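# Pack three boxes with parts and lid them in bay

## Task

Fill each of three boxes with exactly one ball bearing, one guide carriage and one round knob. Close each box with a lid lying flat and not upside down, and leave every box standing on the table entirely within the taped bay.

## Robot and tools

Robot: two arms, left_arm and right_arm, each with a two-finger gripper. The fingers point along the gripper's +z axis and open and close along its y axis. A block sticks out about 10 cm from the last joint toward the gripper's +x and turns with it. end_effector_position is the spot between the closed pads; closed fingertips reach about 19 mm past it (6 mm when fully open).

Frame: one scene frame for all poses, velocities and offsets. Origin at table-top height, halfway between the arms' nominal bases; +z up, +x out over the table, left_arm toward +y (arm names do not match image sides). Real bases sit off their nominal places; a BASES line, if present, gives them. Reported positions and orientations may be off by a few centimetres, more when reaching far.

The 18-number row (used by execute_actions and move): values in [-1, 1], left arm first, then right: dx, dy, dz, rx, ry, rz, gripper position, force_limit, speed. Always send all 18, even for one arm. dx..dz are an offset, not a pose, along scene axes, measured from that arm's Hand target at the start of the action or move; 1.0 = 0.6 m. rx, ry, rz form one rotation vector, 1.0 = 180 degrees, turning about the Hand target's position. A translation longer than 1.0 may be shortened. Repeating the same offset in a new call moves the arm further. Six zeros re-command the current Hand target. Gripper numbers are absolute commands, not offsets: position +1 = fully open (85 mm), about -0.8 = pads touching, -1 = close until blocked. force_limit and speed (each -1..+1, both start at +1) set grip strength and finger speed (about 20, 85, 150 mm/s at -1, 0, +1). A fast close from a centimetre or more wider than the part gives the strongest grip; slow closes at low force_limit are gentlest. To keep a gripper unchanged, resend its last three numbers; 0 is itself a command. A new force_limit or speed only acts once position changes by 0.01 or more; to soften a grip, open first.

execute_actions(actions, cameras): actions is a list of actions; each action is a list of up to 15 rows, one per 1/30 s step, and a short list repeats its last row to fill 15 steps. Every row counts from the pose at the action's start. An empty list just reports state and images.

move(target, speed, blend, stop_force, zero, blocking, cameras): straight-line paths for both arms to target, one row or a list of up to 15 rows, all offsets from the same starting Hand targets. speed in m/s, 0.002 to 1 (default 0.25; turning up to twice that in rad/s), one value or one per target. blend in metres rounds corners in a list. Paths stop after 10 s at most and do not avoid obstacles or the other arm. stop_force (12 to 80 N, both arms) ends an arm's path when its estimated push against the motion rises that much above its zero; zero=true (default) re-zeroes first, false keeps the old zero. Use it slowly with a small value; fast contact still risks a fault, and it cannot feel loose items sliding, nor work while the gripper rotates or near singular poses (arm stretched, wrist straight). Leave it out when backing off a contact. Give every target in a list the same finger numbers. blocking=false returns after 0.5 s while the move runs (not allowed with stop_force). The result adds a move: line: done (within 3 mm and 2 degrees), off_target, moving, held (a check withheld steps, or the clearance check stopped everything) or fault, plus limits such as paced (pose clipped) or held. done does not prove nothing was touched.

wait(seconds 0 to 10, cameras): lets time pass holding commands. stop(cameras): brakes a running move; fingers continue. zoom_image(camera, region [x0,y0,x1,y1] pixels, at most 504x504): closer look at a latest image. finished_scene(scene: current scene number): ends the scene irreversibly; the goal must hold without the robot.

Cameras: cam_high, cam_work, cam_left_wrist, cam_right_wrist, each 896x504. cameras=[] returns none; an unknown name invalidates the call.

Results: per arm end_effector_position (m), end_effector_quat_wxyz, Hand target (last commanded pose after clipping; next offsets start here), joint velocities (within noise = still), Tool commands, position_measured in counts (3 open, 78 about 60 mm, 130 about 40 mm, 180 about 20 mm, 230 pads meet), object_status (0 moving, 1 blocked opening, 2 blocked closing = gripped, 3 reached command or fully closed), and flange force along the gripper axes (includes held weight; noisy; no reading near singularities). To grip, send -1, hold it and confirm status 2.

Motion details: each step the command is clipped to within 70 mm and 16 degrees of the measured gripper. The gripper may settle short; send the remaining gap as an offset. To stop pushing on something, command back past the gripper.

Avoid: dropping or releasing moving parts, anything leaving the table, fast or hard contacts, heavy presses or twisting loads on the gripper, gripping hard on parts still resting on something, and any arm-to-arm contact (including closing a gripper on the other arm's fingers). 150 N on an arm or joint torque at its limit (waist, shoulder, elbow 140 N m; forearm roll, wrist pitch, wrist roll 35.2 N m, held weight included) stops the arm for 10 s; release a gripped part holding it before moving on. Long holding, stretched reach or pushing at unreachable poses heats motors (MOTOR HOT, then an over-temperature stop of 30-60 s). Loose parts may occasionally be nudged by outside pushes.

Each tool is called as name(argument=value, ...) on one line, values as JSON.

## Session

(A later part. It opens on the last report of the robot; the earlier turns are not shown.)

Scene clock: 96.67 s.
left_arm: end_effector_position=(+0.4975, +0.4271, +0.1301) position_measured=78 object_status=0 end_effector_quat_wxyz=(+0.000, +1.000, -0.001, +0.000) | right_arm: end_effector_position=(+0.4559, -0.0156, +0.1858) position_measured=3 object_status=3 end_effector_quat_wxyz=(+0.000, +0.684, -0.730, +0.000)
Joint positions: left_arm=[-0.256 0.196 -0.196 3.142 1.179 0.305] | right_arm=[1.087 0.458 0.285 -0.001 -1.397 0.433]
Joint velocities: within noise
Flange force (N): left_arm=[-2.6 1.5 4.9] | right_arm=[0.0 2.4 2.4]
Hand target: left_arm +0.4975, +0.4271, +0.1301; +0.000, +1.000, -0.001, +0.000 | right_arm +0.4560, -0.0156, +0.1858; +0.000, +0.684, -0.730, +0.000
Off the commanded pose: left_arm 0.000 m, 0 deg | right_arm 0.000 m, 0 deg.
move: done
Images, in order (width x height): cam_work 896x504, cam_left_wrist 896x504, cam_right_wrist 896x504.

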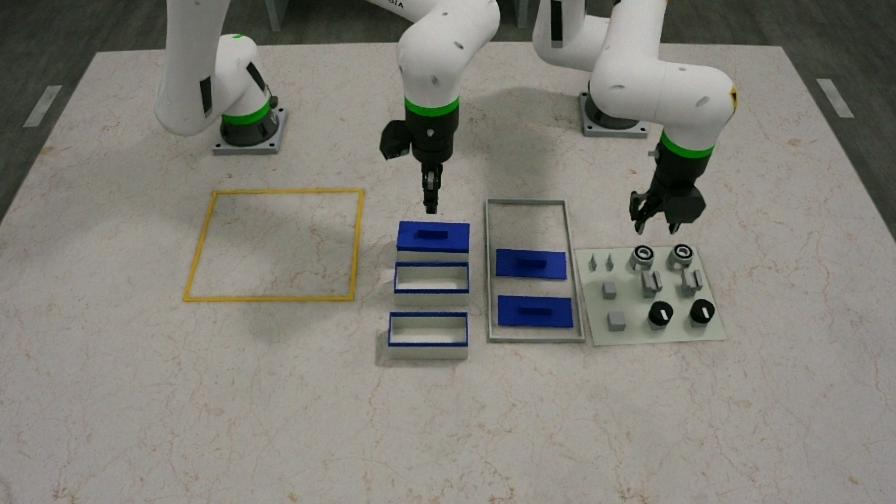

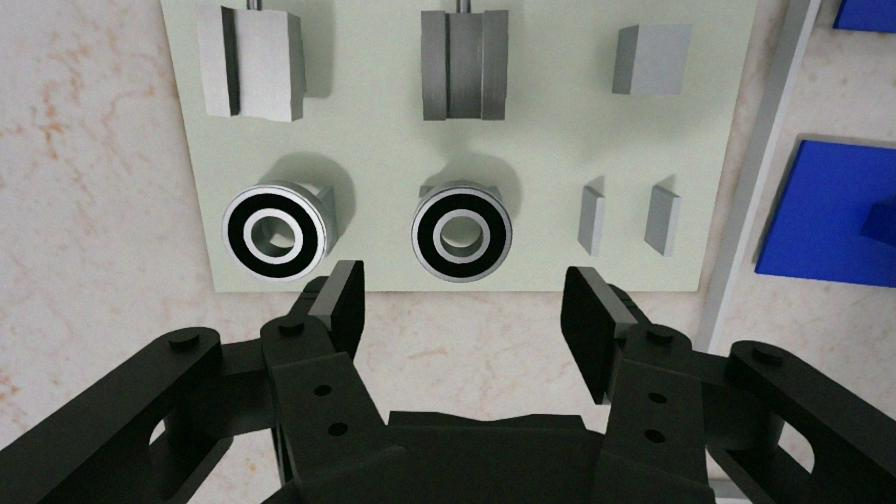

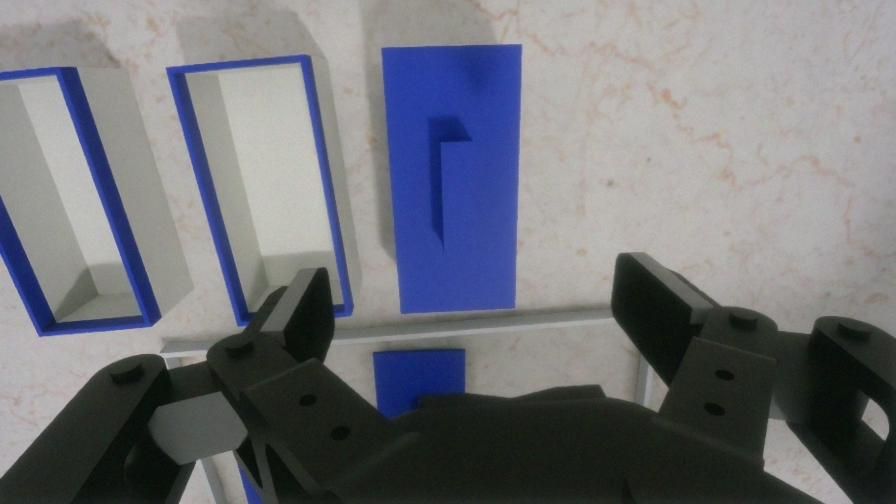

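move(target=[[0.0005,-0.003,-0.06,0,0,0,0.4,-0.4,1,-0.003,0,-0.19,0,0,0,1,-1,-1],[0.0005,-0.003,-0.1385,0,0,0,0.4,-0.4,1,-0.003,0,-0.2535,0,0,0,1,-1,-1]], speed=[0.1,0.05], cameras=["cam_left_wrist","cam_right_wrist","cam_work"])

zoom_image(camera="cam_work", region=[380, 180, 490, 300])

Scene clock: 99.40 s.
left_arm: end_effector_position=(+0.4978, +0.4252, +0.0470) position_measured=78 object_status=3 end_effector_quat_wxyz=(+0.000, +1.000, -0.001, +0.000) | right_arm: end_effector_position=(+0.4542, -0.0156, +0.0337) position_measured=3 object_status=3 end_effector_quat_wxyz=(+0.000, +0.684, -0.730, +0.000)
Joint positions: left_arm=[-0.259 0.295 -0.29 3.143 0.985 0.309] | right_arm=[1.089 0.579 0.089 -0.001 -1.082 0.43]
Joint velocities: within noise
Flange force (N): left_arm=[-1.9 1.5 4.2] | right_arm=[1.0 2.9 2.3]
Hand target: left_arm +0.4978, +0.4253, +0.0470; +0.000, +1.000, -0.001, +0.000 | right_arm +0.4542, -0.0156, +0.0337; +0.000, +0.684, -0.730, +0.000
Off the commanded pose: left_arm 0.000 m, 0 deg | right_arm 0.000 m, 0 deg.
move: done
Images, in order (width x height): cam_work 896x504, cam_left_wrist 896x504, cam_right_wrist 896x504.

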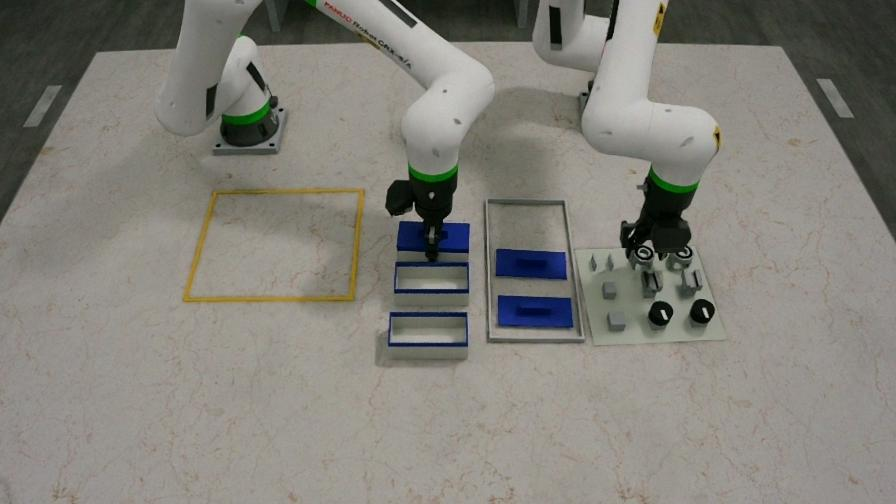

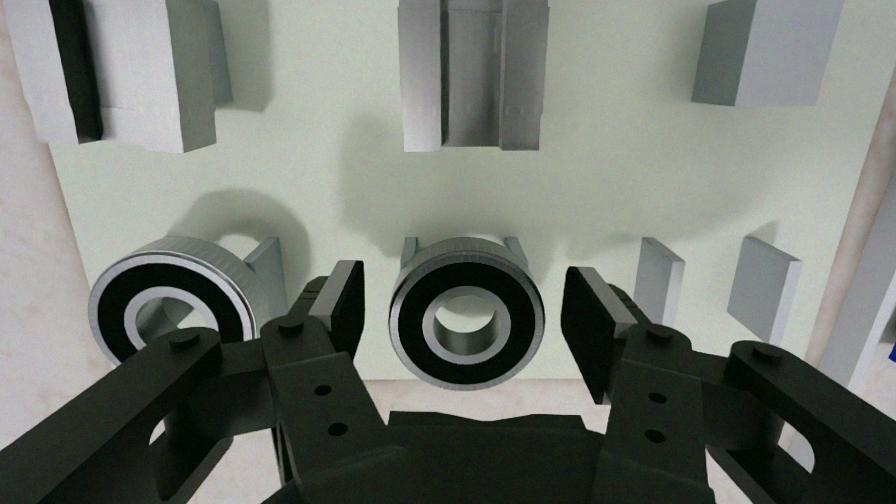

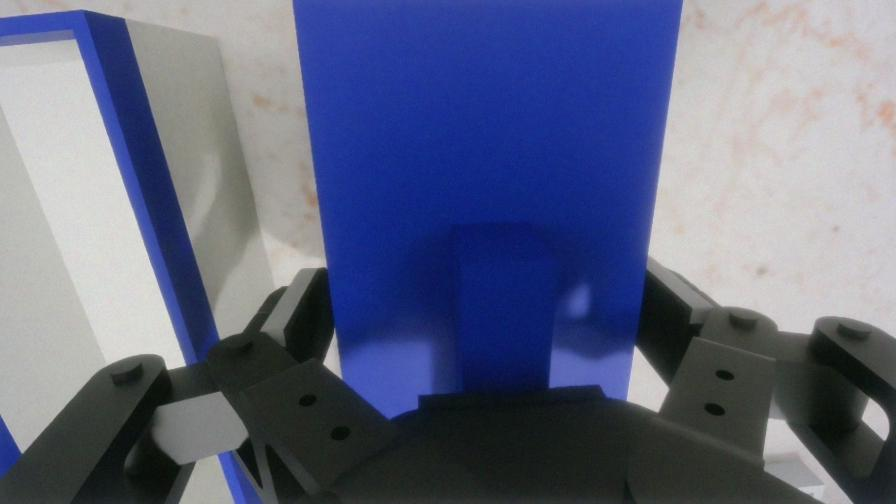

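Scaled by 4.200 from the camera's 896x504 image, which has a finer 1280x720 frame.

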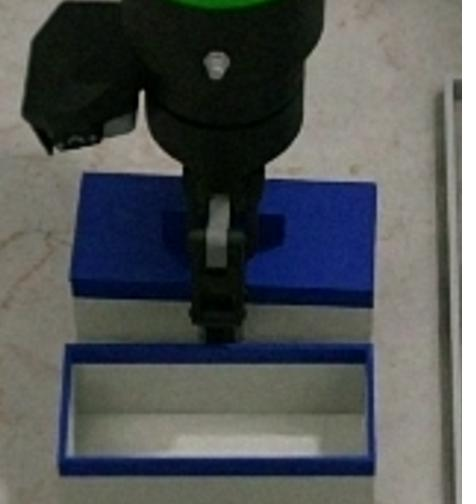

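move(target=[[0,0,0,0,0,0,-1,-0.4,-1,0,0,0,0,0,0,-1,-1,-1],[0,0,0.15,0,0,0,-1,-0.4,-1,0,0,0.05,0,0,0,-1,-1,-1],[0,0,0.25,0,0,0,-1,-0.4,-1,0,0,0.13,0,0,0,-1,-1,-1],[0,0,0.25,0,0,0,-1,-0.4,-1,-0.182,-0.694,0.13,0,0,0.0206,-1,-1,-1],[0.092,-0.7038,0.25,0,0,-0.009,-1,-0.4,-1,-0.182,-0.694,0.03,0,0,0.0206,-1,-1,-1]], speed=[0.1,0.1,0.1,0.17,0.2], cameras=["cam_left_wrist","cam_work","cam_high"])

zoom_image(camera="cam_work", region=[140, 150, 400, 320])

zoom_image(camera="cam_high", region=[260, 290, 410, 450])

Scene clock: 108.00 s.
left_arm: end_effector_position=(+0.5530, +0.0029, +0.1970) position_measured=116 object_status=2 end_effector_quat_wxyz=(+0.000, +1.000, -0.015, +0.000) | right_arm: end_effector_position=(+0.3450, -0.4320, +0.0517) position_measured=50 object_status=2 end_effector_quat_wxyz=(+0.000, +0.707, -0.707, +0.000)
Joint positions: left_arm=[-0.813 0.703 0.683 3.143 1.551 0.835] | right_arm=[0.646 -0.219 -0.814 0 -0.976 0.938]
Joint velocities: within noise
Flange force (N): left_arm=[-7.4 -4.4 7.0] | right_arm=[-3.8 1.4 7.0]
Hand target: left_arm +0.5530, +0.0030, +0.1970; +0.000, +1.000, -0.015, +0.000 | right_arm +0.3450, -0.4320, +0.0517; +0.000, +0.707, -0.707, +0.000
Off the commanded pose: left_arm 0.000 m, 0 deg | right_arm 0.000 m, 0 deg.
move: done
Images, in order (width x height): cam_high 896x504, cam_work 896x504, cam_left_wrist 896x504.

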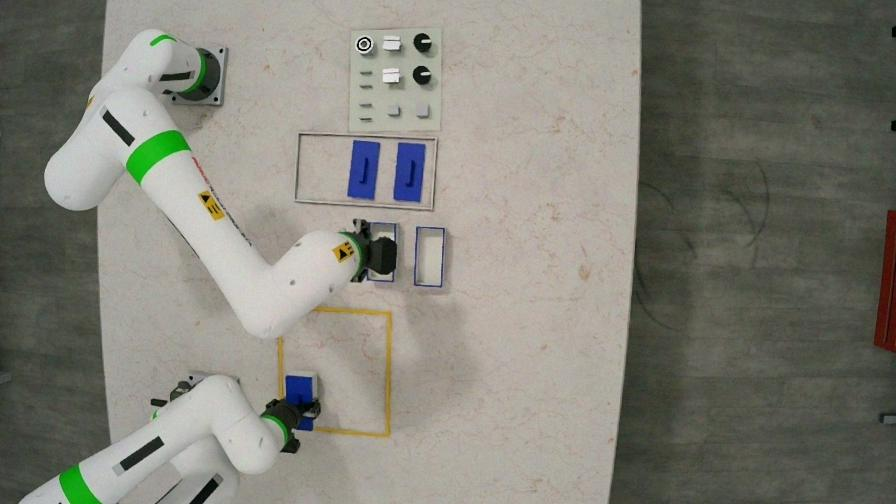

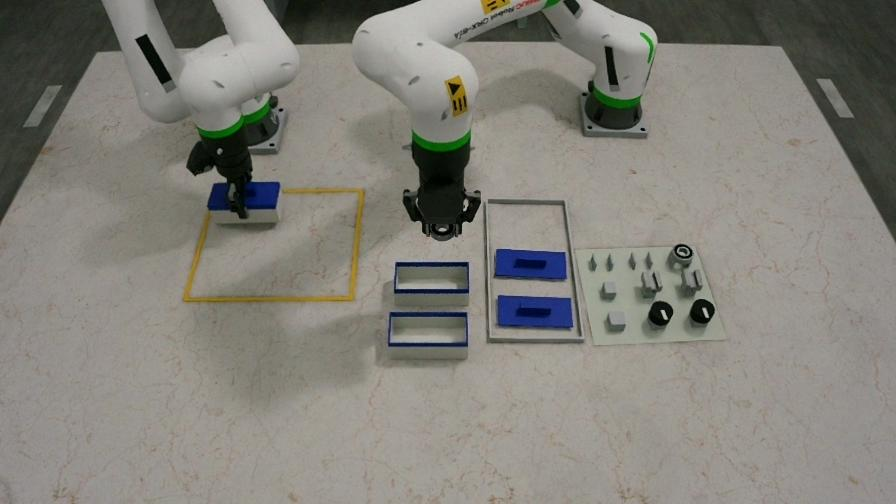

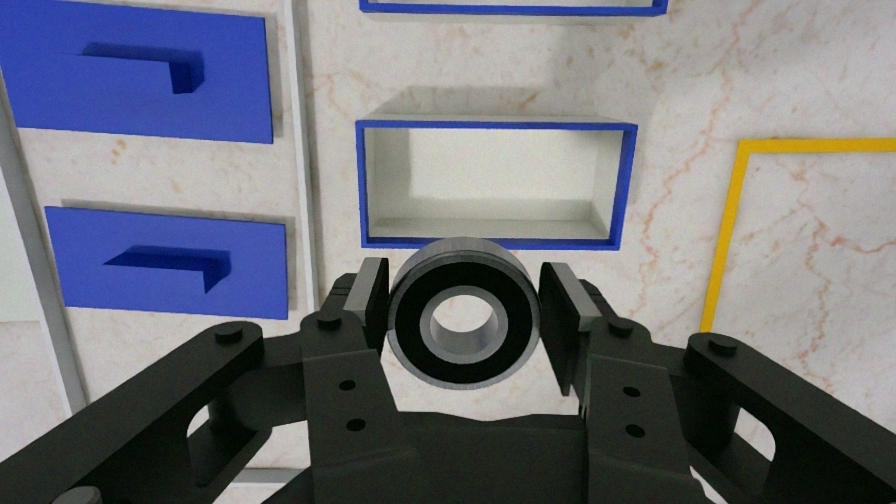

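Scaled by 1.938 from the camera's 896x504 image, which has a finer 1280x720 frame.

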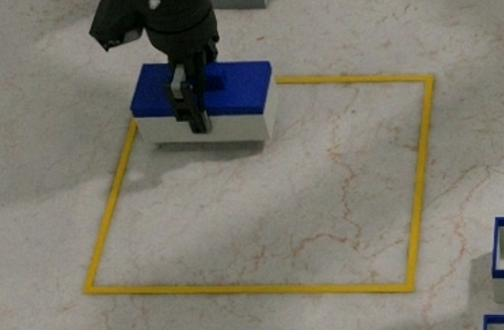

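Scaled by 3.150 from the camera's 896x504 image, which has a finer 1280x720 frame.

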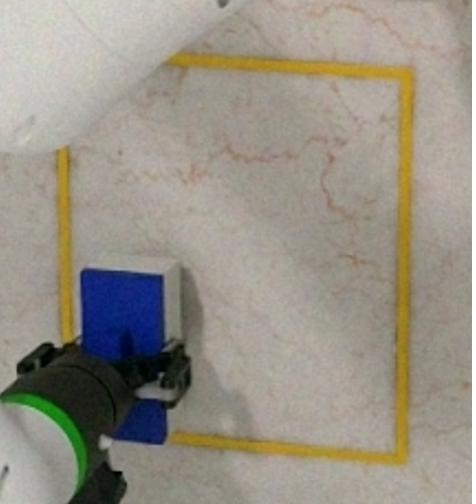

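move(target=[[0,0,-0.1,0,0,0,-1,-0.4,-1,0,0.02,-0.015,0,0,0,-1,-1,-1],[0,0,-0.1167,0,0,0,-1,-0.4,-1,0,0.02,-0.0312,0,0,0,-1,-1,-1]], speed=[0.1,0.03], cameras=["cam_left_wrist"])

Scene clock: 109.73 s.
left_arm: end_effector_position=(+0.5530, +0.0030, +0.1269) position_measured=116 object_status=2 end_effector_quat_wxyz=(+0.000, +1.000, -0.015, +0.000) | right_arm: end_effector_position=(+0.3449, -0.4200, +0.0330) position_measured=50 object_status=2 end_effector_quat_wxyz=(+0.000, +0.707, -0.707, +0.000)
Joint positions: left_arm=[-0.813 0.723 0.552 3.143 1.4 0.835] | right_arm=[0.682 -0.172 -0.831 0 -0.911 0.903]
Joint velocities: within noise
Flange force (N): left_arm=[-4.4 -1.9 5.1] | right_arm=[-2.9 1.3 7.6]
Hand target: left_arm +0.5530, +0.0030, +0.1269; +0.000, +1.000, -0.015, +0.000 | right_arm +0.3450, -0.4200, +0.0330; +0.000, +0.707, -0.707, +0.000
Off the commanded pose: left_arm 0.000 m, 0 deg | right_arm 0.000 m, 0 deg.
move: done
Images, in order (width x height): cam_left_wrist 896x504.

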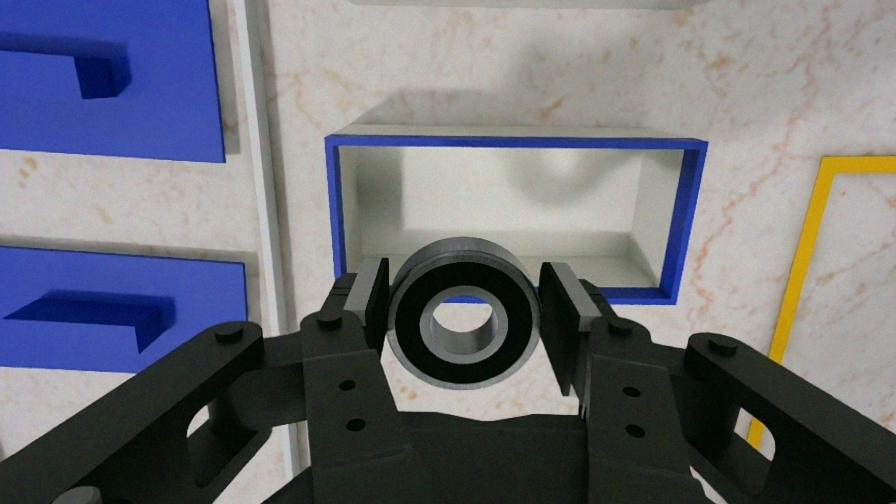

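move(target=[[0.0202,-0.0047,0,0,0,0.005,-1,-0.4,-1,0,0,0,0,0,0,1,-1,-1],[0.0202,-0.0047,-0.1365,0,0,0.005,-1,-0.4,-1,0,0,0.2,0,0,0,1,-1,-1]], speed=0.1, cameras=["cam_left_wrist","cam_work"])

zoom_image(camera="cam_work", region=[380, 220, 490, 320])

Scene clock: 112.97 s.
left_arm: end_effector_position=(+0.5651, +0.0001, +0.0450) position_measured=116 object_status=2 end_effector_quat_wxyz=(+0.000, +1.000, -0.007, +0.000) | right_arm: end_effector_position=(+0.3450, -0.4201, +0.1530) position_measured=3 object_status=3 end_effector_quat_wxyz=(+0.000, +0.707, -0.707, +0.000)
Joint positions: left_arm=[-0.803 0.809 0.501 3.143 1.263 0.84] | right_arm=[0.682 -0.353 -0.647 0 -1.278 0.903]
Joint velocities: within noise
Flange force (N): left_arm=[-5.1 -2.4 4.8] | right_arm=[-4.4 1.5 3.1]
Hand target: left_arm +0.5652, +0.0002, +0.0450; +0.000, +1.000, -0.007, +0.000 | right_arm +0.3450, -0.4200, +0.1530; +0.000, +0.707, -0.707, +0.000
Off the commanded pose: left_arm 0.000 m, 0 deg | right_arm 0.000 m, 0 deg.
move: done
Images, in order (width x height): cam_work 896x504, cam_left_wrist 896x504.

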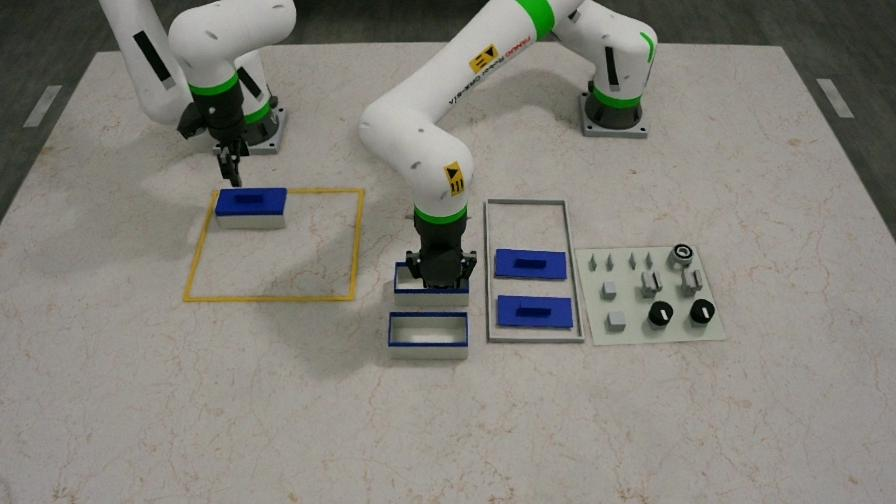

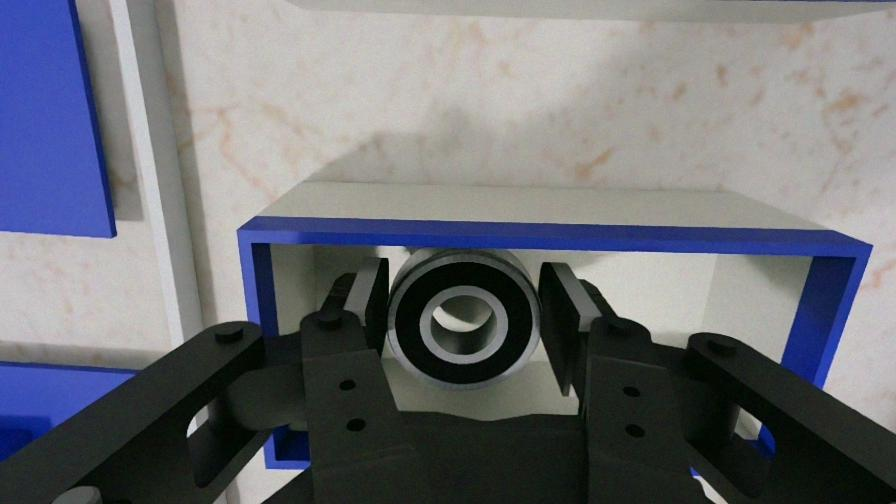

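Scaled by 4.582 from the camera's 896x504 image, which has a finer 1280x720 frame.

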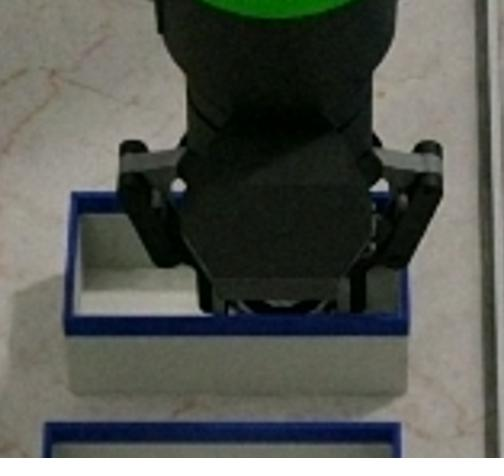

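move(target=[[0,0,-0.05,0,0,0,-1,-0.4,-1,0,0,0,0,0,0,1,-1,-1]], speed=0.015, stop_force=12, cameras=["cam_left_wrist"])

Scene clock: 114.93 s.
left_arm: end_effector_position=(+0.5653, +0.0002, +0.0265) position_measured=116 object_status=2 end_effector_quat_wxyz=(+0.000, +1.000, -0.007, +0.000) | right_arm: end_effector_position=(+0.3450, -0.4200, +0.1530) position_measured=3 object_status=3 end_effector_quat_wxyz=(+0.000, +0.707, -0.707, +0.000)
Joint positions: left_arm=[-0.803 0.825 0.484 3.142 1.229 0.84] | right_arm=[0.682 -0.354 -0.647 0 -1.278 0.903]
Joint velocities: within noise
Flange force (N): left_arm=[-11.5 -2.4 -17.8] | right_arm=[-3.1 0.3 3.0]
Hand target: left_arm +0.5652, +0.0001, +0.0265; +0.000, +1.000, -0.007, +0.000 (not the last commanded pose) | right_arm +0.3450, -0.4200, +0.1530; +0.000, +0.707, -0.707, +0.000
Off the commanded pose: left_arm 0.011 m, 0 deg | right_arm 0.000 m, 0 deg.
move: contact (left_arm)
Images, in order (width x height): cam_left_wrist 896x504.

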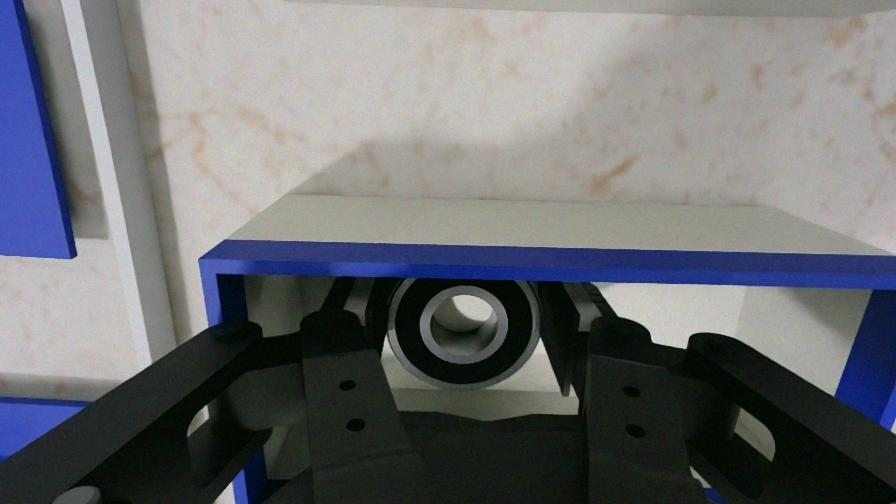

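move(target=[[0,0,0.001,0,0,0,-1,-0.4,-1,0,0,0,0,0,0,1,-1,-1],[0,0,0.001,0,0,0,0.2,-0.4,-1,0,0,0,0,0,0,1,-1,-1],[0,0,0.098,0,0,0,0.2,-0.4,-1,0.08,-0.08,0.2,0,0,0,1,-1,-1],[-0.001,-0.0667,0.098,0,0,0,-0.9,-0.4,1,0.08,-0.08,0.2,0,0,0,1,-1,-1],[-0.001,-0.0667,0.011,0,0,0,-0.9,-0.4,1,0.08,-0.08,0.2,0,0,0,1,-1,-1]], speed=[0.02,0.02,0.12,0.12,0.1], cameras=[])

move(target=[0.001,0.0617,0,0,0,0,-0.9,-0.4,1,0,0,0,0,0,0,1,-1,-1], speed=0.025, stop_force=12, cameras=["cam_left_wrist"])

move(target=[[0,-0.01,0,0,0,0,-0.9,-0.4,1,0,0,0,0,0,0,1,-1,-1],[-0.018,-0.025,0.13,0,0,0,-0.9,-0.4,1,0,0,0,0,0,0,1,-1,-1]], speed=0.12, cameras=["cam_left_wrist"])

Scene clock: 119.87 s.
left_arm: end_effector_position=(+0.5646, -0.0399, +0.0331) position_measured=233 object_status=3 end_effector_quat_wxyz=(+0.000, +1.000, -0.007, +0.000) | right_arm: end_effector_position=(+0.3930, -0.4680, +0.2730) position_measured=3 object_status=3 end_effector_quat_wxyz=(+0.000, +0.707, -0.707, +0.000)
Joint positions: left_arm=[-0.839 0.889 0.612 3.142 1.293 0.876] | right_arm=[0.455 -0.284 -0.315 0 -1.541 1.129]
Joint velocities: within noise
Flange force (N): left_arm=[-4.7 -2.5 3.6] | right_arm=[-2.7 1.3 3.1]
Hand target: left_arm +0.5646, -0.0399, +0.0331; +0.000, +1.000, -0.007, +0.000 | right_arm +0.3930, -0.4680, +0.2730; +0.000, +0.707, -0.707, +0.000
Off the commanded pose: left_arm 0.000 m, 0 deg | right_arm 0.000 m, 0 deg.
move: done
No camera images: "cameras" was empty.

Scene clock: 122.03 s.
left_arm: end_effector_position=(+0.5652, -0.0029, +0.0331) position_measured=233 object_status=3 end_effector_quat_wxyz=(+0.000, +1.000, -0.007, +0.000) | right_arm: end_effector_position=(+0.3930, -0.4680, +0.2730) position_measured=3 object_status=3 end_effector_quat_wxyz=(+0.000, +0.707, -0.707, +0.000)
Joint positions: left_arm=[-0.806 0.824 0.498 3.142 1.244 0.842] | right_arm=[0.455 -0.284 -0.315 0 -1.541 1.129]
Joint velocities: within noise
Flange force (N): left_arm=[-3.6 -1.2 3.3] | right_arm=[-4.1 -0.1 2.2]
Hand target: left_arm +0.5652, -0.0029, +0.0331; +0.000, +1.000, -0.007, +0.000 | right_arm +0.3930, -0.4680, +0.2730; +0.000, +0.707, -0.707, +0.000
Off the commanded pose: left_arm 0.000 m, 0 deg | right_arm 0.000 m, 0 deg.
move: done
Images, in order (width x height): cam_left_wrist 896x504.

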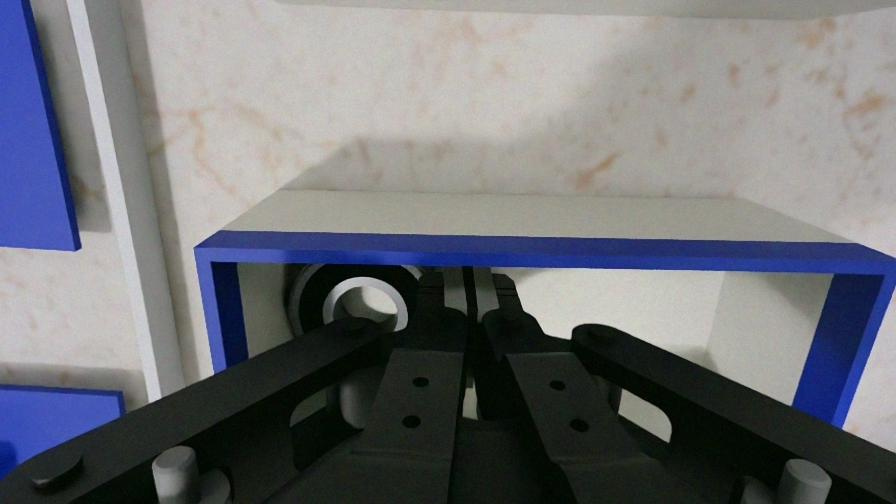

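Scene clock: 123.17 s.
left_arm: end_effector_position=(+0.5545, -0.0178, +0.1111) position_measured=233 object_status=3 end_effector_quat_wxyz=(+0.000, +1.000, -0.007, +0.000) | right_arm: end_effector_position=(+0.3930, -0.4680, +0.2730) position_measured=3 object_status=3 end_effector_quat_wxyz=(+0.000, +0.707, -0.707, +0.000)
Joint positions: left_arm=[-0.831 0.772 0.597 3.142 1.395 0.868] | right_arm=[0.455 -0.284 -0.315 0 -1.541 1.129]
Joint velocities: within noise
Flange force (N): left_arm=[-4.9 -2.7 4.6] | right_arm=[-3.4 0.5 2.9]
Hand target: left_arm +0.5544, -0.0179, +0.1111; +0.000, +1.000, -0.007, +0.000 | right_arm +0.3930, -0.4680, +0.2730; +0.000, +0.707, -0.707, +0.000
Off the commanded pose: left_arm 0.000 m, 0 deg | right_arm 0.000 m, 0 deg.
move: done
Images, in order (width x height): cam_left_wrist 896x504.

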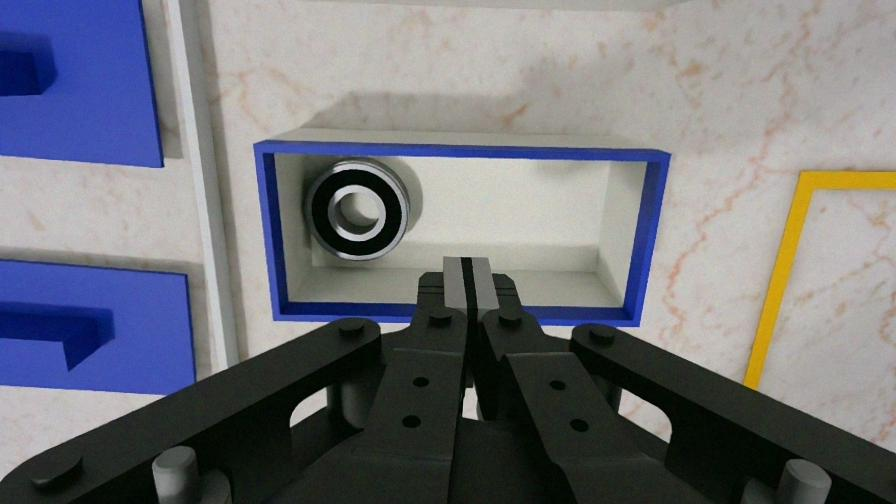

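move(target=[[0,0,0.13,0,0,0,-0.9,-0.4,1,0,0,0,0,0,0,1,-1,-1],[0.0243,0.7398,0.13,0,0,0.0045,-0.9,-0.4,1,0.178,0.28,-0.038,0,0,0,1,-1,-1],[0.0243,0.7398,0.0315,0,0,0.0045,0.3,-0.4,1,0.48,0.7217,-0.138,0,0,-0.0095,1,-1,-1]], speed=[0.25,0.3,0.25], blend=[0.03,0.03,0], cameras=["cam_left_wrist","cam_right_wrist"])

Scene clock: 128.23 s.
left_arm: end_effector_position=(+0.5690, +0.4260, +0.1300) position_measured=91 object_status=0 end_effector_quat_wxyz=(+0.000, +1.000, +0.000, +0.000) | right_arm: end_effector_position=(+0.6810, -0.0350, +0.1902) position_measured=3 object_status=3 end_effector_quat_wxyz=(+0.000, +0.696, -0.718, +0.000)
Joint positions: left_arm=[-0.218 0.365 0.019 3.142 1.226 0.269] | right_arm=[0.805 0.962 1.11 0 -1.719 0.75]
Joint velocities: within noise
Flange force (N): left_arm=[-3.4 1.3 4.6] | right_arm=no reading
Hand target: left_arm +0.5690, +0.4260, +0.1300; +0.000, +1.000, +0.000, +0.000 | right_arm +0.6810, -0.0350, +0.1902; +0.000, +0.696, -0.718, +0.000
Off the commanded pose: left_arm 0.000 m, 0 deg | right_arm 0.000 m, 0 deg.
move: done
Images, in order (width x height): cam_left_wrist 896x504, cam_right_wrist 896x504.

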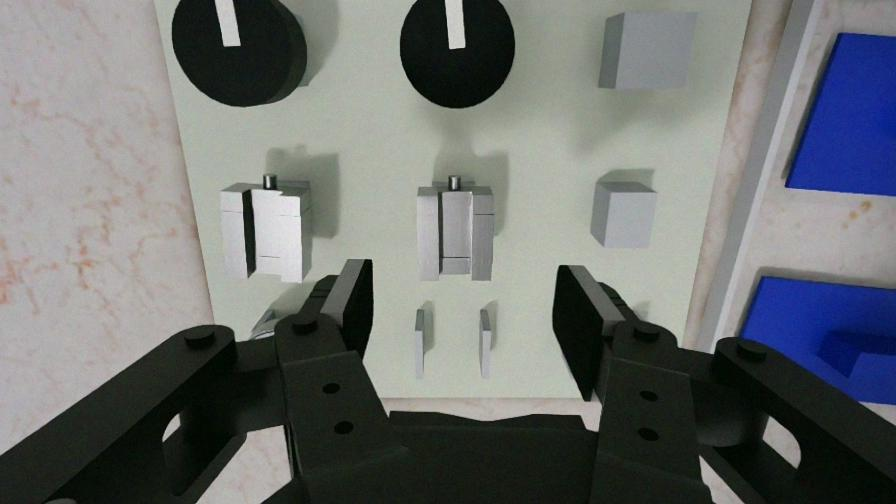

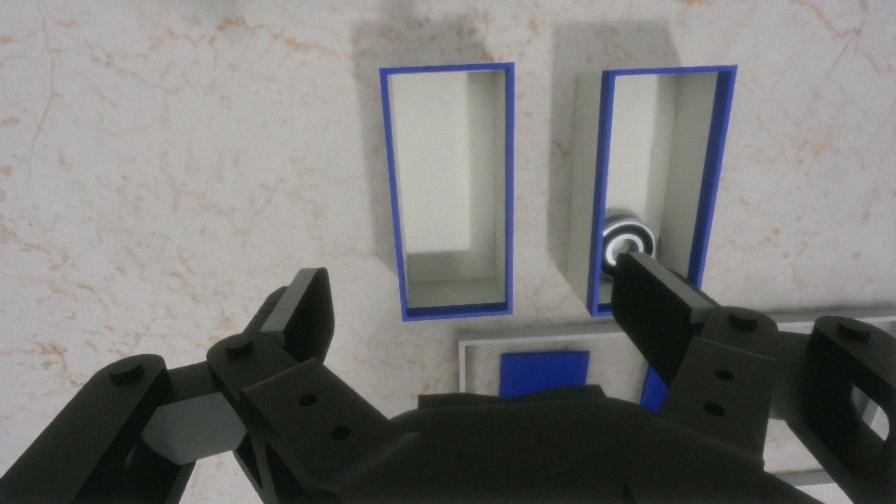

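move(target=[[0.0077,0.001,-0.06,0,0,0.006,0.3,-0.4,1,-0.0017,0.015,-0.16,0,0,0.0055,1,-1,-1],[0.0077,0.001,-0.1235,0,0,0.006,0.3,-0.4,1,-0.0025,0.015,-0.23,0,0,0.0055,1,-1,-1]], speed=[0.12,0.06], cameras=["cam_left_wrist","cam_right_wrist","cam_work"])

zoom_image(camera="cam_work", region=[370, 230, 490, 370])

Scene clock: 130.57 s.
left_arm: end_effector_position=(+0.5736, +0.4266, +0.0559) position_measured=91 object_status=3 end_effector_quat_wxyz=(+0.000, +1.000, +0.009, +0.000) | right_arm: end_effector_position=(+0.6795, -0.0260, +0.0522) position_measured=3 object_status=3 end_effector_quat_wxyz=(+0.000, +0.702, -0.712, +0.000)
Joint positions: left_arm=[-0.215 0.449 -0.05 3.142 1.072 0.285] | right_arm=[0.814 0.983 0.825 0 -1.413 0.757]
Joint velocities: within noise
Flange force (N): left_arm=[-3.9 1.4 4.3] | right_arm=[0.9 2.9 1.5]
Hand target: left_arm +0.5736, +0.4266, +0.0559; +0.000, +1.000, +0.009, +0.000 | right_arm +0.6795, -0.0260, +0.0522; +0.000, +0.702, -0.712, +0.000
Off the commanded pose: left_arm 0.000 m, 0 deg | right_arm 0.000 m, 0 deg.
move: done
Images, in order (width x height): cam_work 896x504, cam_left_wrist 896x504, cam_right_wrist 896x504.

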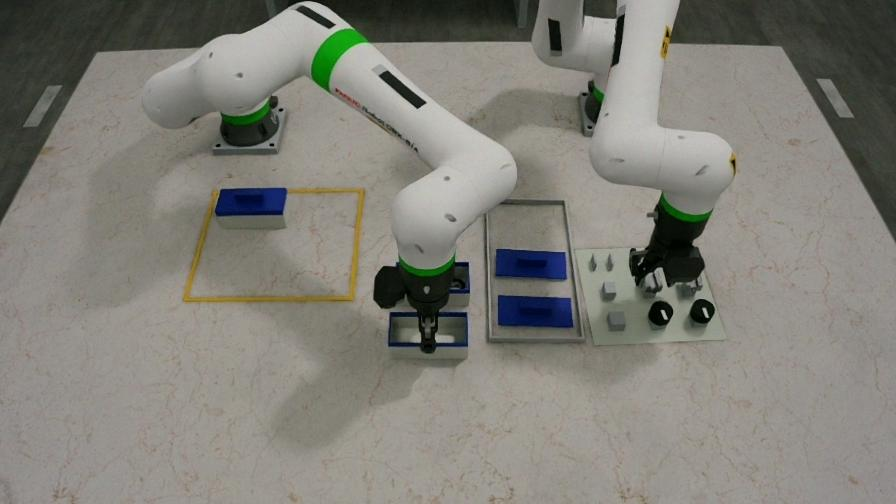

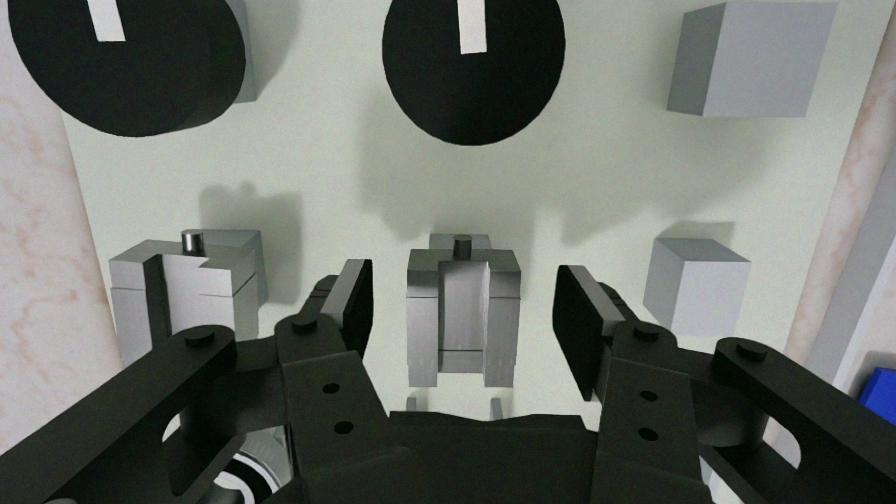

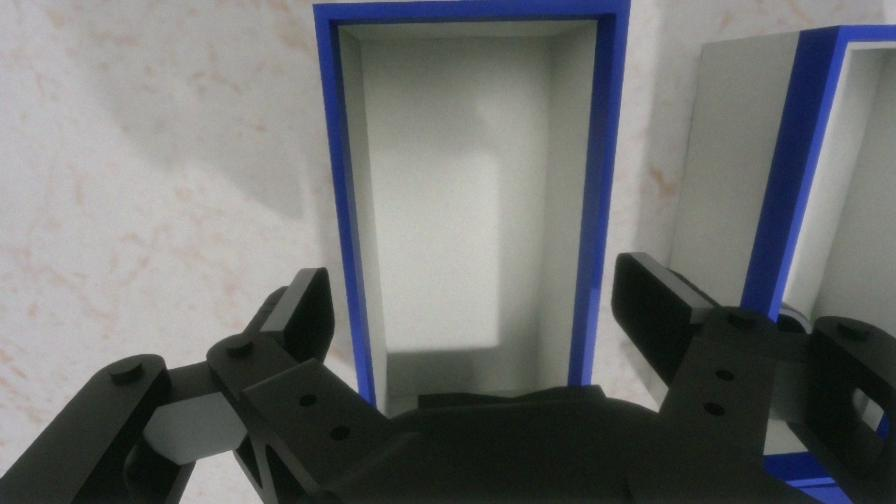

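Scaled by 3.600 from the camera's 896x504 image, which has a finer 1280x720 frame.

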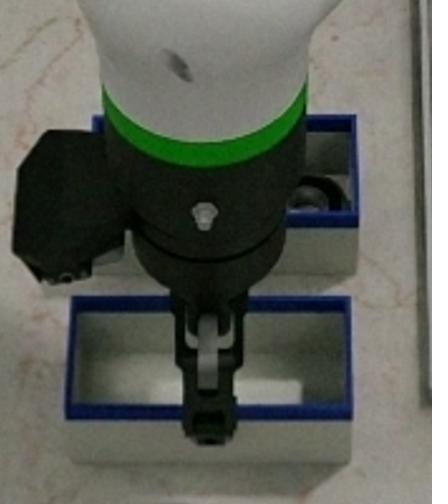

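move(target=[[0,0,0,0,0,0,0.3,-0.4,1,0,0,-0.032,0,0,0,1,-1,-1],[0,0,0,0,0,0,-1,-0.4,-1,0,0,-0.032,0,0,0,-1,-1,-1],[0,0,0.24,0,0,0,-1,-0.4,-1,0,0,0.13,0,0,0,-1,-1,-1],[0,0,0.24,0,0,0,-1,-0.4,-1,-0.3875,0.0173,0.13,0,0,0,-1,-1,-1],[0,0,0.24,0,0,0,-1,-0.4,-1,-0.3875,0.0173,-0.027,0,0,0,-1,-1,-1],[0,0,0.24,0,0,0,-1,-0.4,-1,-0.3875,0.0173,-0.0325,0,0,0,-1,-1,-1]], speed=[0.05,0.1,0.12,0.17,0.1,0.02], cameras=["cam_left_wrist","cam_right_wrist","cam_work"])

Scene clock: 137.17 s.
left_arm: end_effector_position=(+0.5736, +0.4266, +0.1999) position_measured=149 object_status=2 end_effector_quat_wxyz=(+0.000, +1.000, +0.009, +0.000) | right_arm: end_effector_position=(+0.4470, -0.0156, +0.0327) position_measured=50 object_status=2 end_effector_quat_wxyz=(+0.000, +0.702, -0.712, +0.000)
Joint positions: left_arm=[-0.215 0.331 0.143 3.142 1.383 0.285] | right_arm=[1.1 0.57 0.072 -0.001 -1.074 0.472]
Joint velocities: within noise
Flange force (N): left_arm=[-2.2 1.4 5.1] | right_arm=[-0.7 1.1 2.8]
Hand target: left_arm +0.5736, +0.4266, +0.1999; +0.000, +1.000, +0.009, +0.000 | right_arm +0.4470, -0.0156, +0.0327; +0.000, +0.702, -0.712, +0.000
Off the commanded pose: left_arm 0.000 m, 0 deg | right_arm 0.000 m, 0 deg.
move: done
Images, in order (width x height): cam_work 896x504, cam_left_wrist 896x504, cam_right_wrist 896x504.

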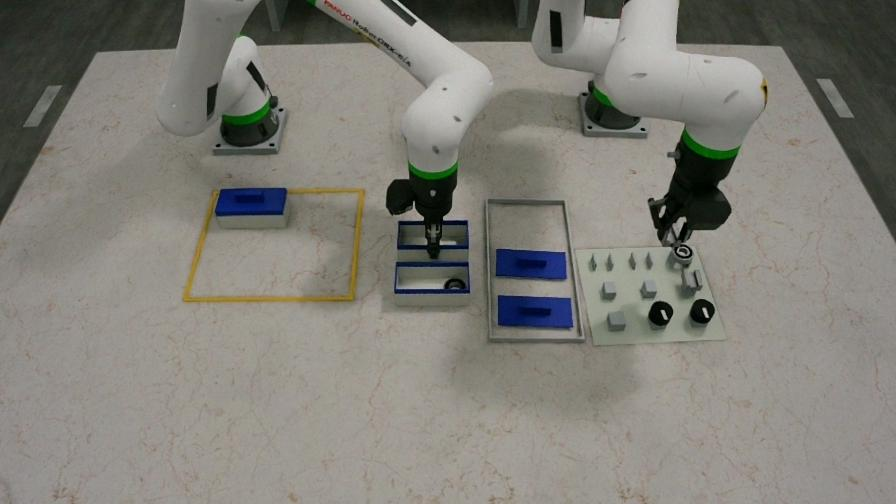

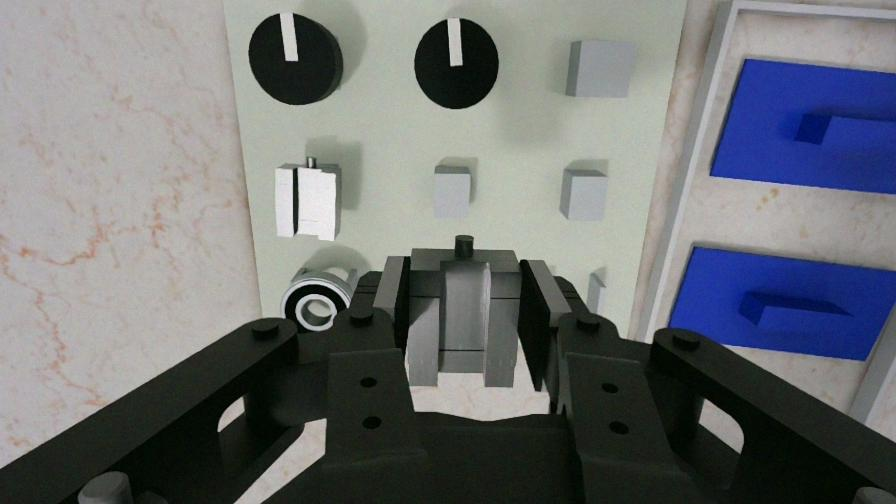

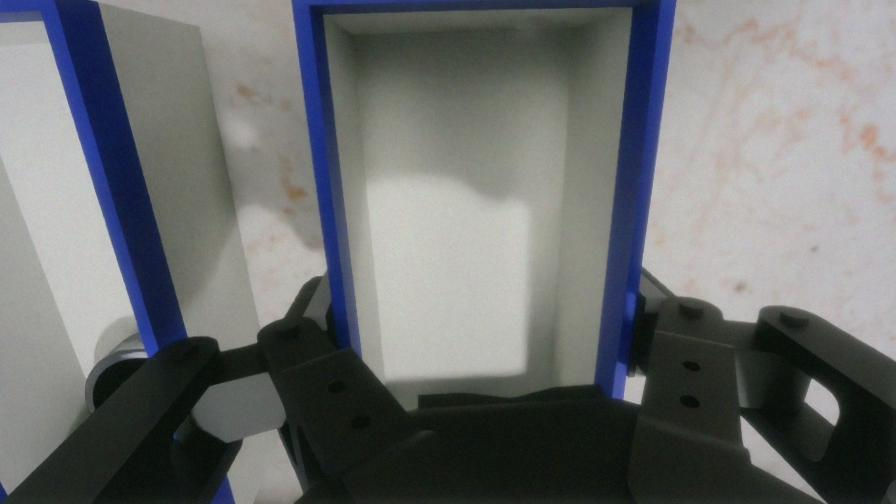

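move(target=[[0,0,0,0,0,0,-1,-0.4,-1,0,0,0,0,0,0,0.9,-1,-1],[0,0,0,0,0,0,-1,-0.4,-1,0,0,0.2,0,0,0,0.9,-1,-1],[0,-0.2,0,0,0,0,-1,-0.4,-1,-0.09,-0.757,0.395,0,0,0.0045,0.9,-1,-1],[-0.0103,-0.7902,0,0,0,-0.0105,-1,-0.4,-1,-0.09,-0.757,0.395,0,0,0.0045,0.9,-1,-1],[-0.0103,-0.7902,-0.165,0,0,-0.0105,-1,-0.4,-1,-0.09,-0.757,0.395,0,0,0.0045,0.9,-1,-1]], speed=[0.05,0.12,0.25,0.2,0.15], blend=[0,0,0,0.03,0], cameras=["cam_left_wrist","cam_high"])

Scene clock: 144.23 s.
left_arm: end_effector_position=(+0.5674, -0.0475, +0.1009) position_measured=149 object_status=2 end_effector_quat_wxyz=(+0.000, +1.000, -0.007, +0.000) | right_arm: end_effector_position=(+0.3930, -0.4698, +0.2697) position_measured=16 object_status=3 end_effector_quat_wxyz=(+0.000, +0.707, -0.707, +0.000)
Joint positions: left_arm=[-0.843 0.868 0.736 3.142 1.439 0.88] | right_arm=[0.45 -0.284 -0.322 0 -1.533 1.136]
Joint velocities: within noise
Flange force (N): left_arm=[-5.7 -3.5 5.0] | right_arm=[-2.5 -1.6 2.2]
Hand target: left_arm +0.5675, -0.0475, +0.1009; +0.000, +1.000, -0.007, +0.000 | right_arm +0.3930, -0.4698, +0.2697; +0.000, +0.707, -0.707, +0.000
Off the commanded pose: left_arm 0.000 m, 0 deg | right_arm 0.000 m, 0 deg.
move: done
Images, in order (width x height): cam_high 896x504, cam_left_wrist 896x504.

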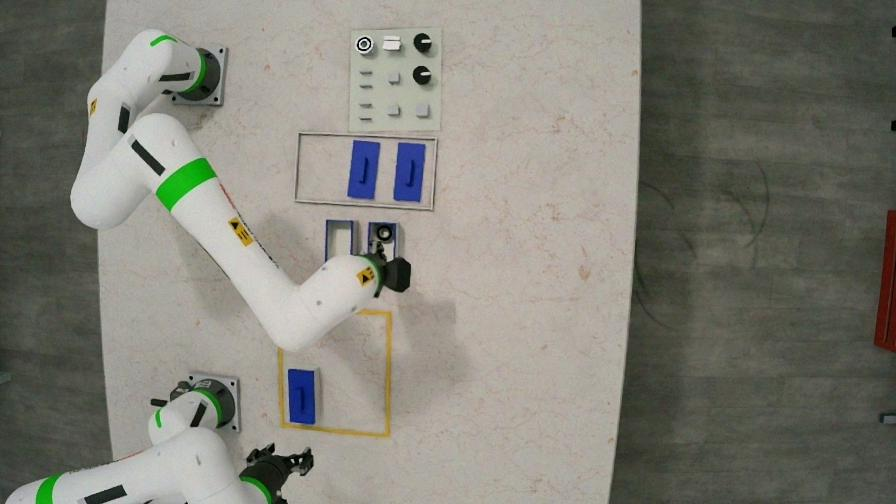

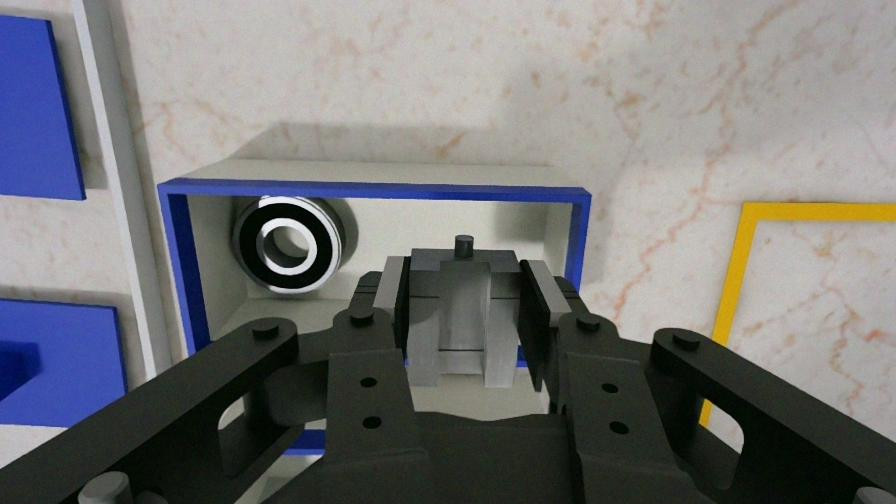

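move(target=[[0,0,-0.085,0,0,0,-1,-0.4,-1,0,0,0,0,0,0,0.9,-1,-1],[0,0,-0.125,0,0,0,-1,-0.4,-1,0,0,0,0,0,0,0.9,-1,-1]], speed=[0.08,0.013], stop_force=12, cameras=["cam_left_wrist"])

Scene clock: 146.87 s.
left_arm: end_effector_position=(+0.5675, -0.0476, +0.0342) position_measured=149 object_status=2 end_effector_quat_wxyz=(+0.000, +1.000, -0.007, +0.000) | right_arm: end_effector_position=(+0.3930, -0.4698, +0.2697) position_measured=16 object_status=3 end_effector_quat_wxyz=(+0.000, +0.707, -0.707, +0.000)
Joint positions: left_arm=[-0.843 0.909 0.65 3.142 1.311 0.88] | right_arm=[0.45 -0.284 -0.322 0 -1.533 1.136]
Joint velocities: within noise
Flange force (N): left_arm=[-6.0 -6.1 -14.1] | right_arm=[-2.5 0.9 3.0]
Hand target: left_arm +0.5675, -0.0475, +0.0342; +0.000, +1.000, -0.007, +0.000 (not the last commanded pose) | right_arm +0.3930, -0.4698, +0.2697; +0.000, +0.707, -0.707, +0.000
Off the commanded pose: left_arm 0.008 m, 0 deg | right_arm 0.000 m, 0 deg.
move: contact (left_arm); path passed 1 of 2 targets
Images, in order (width x height): cam_left_wrist 896x504.

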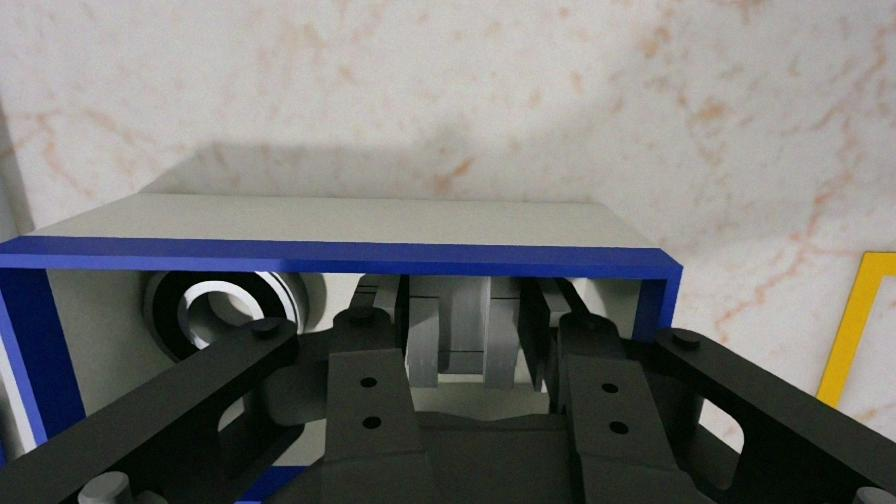

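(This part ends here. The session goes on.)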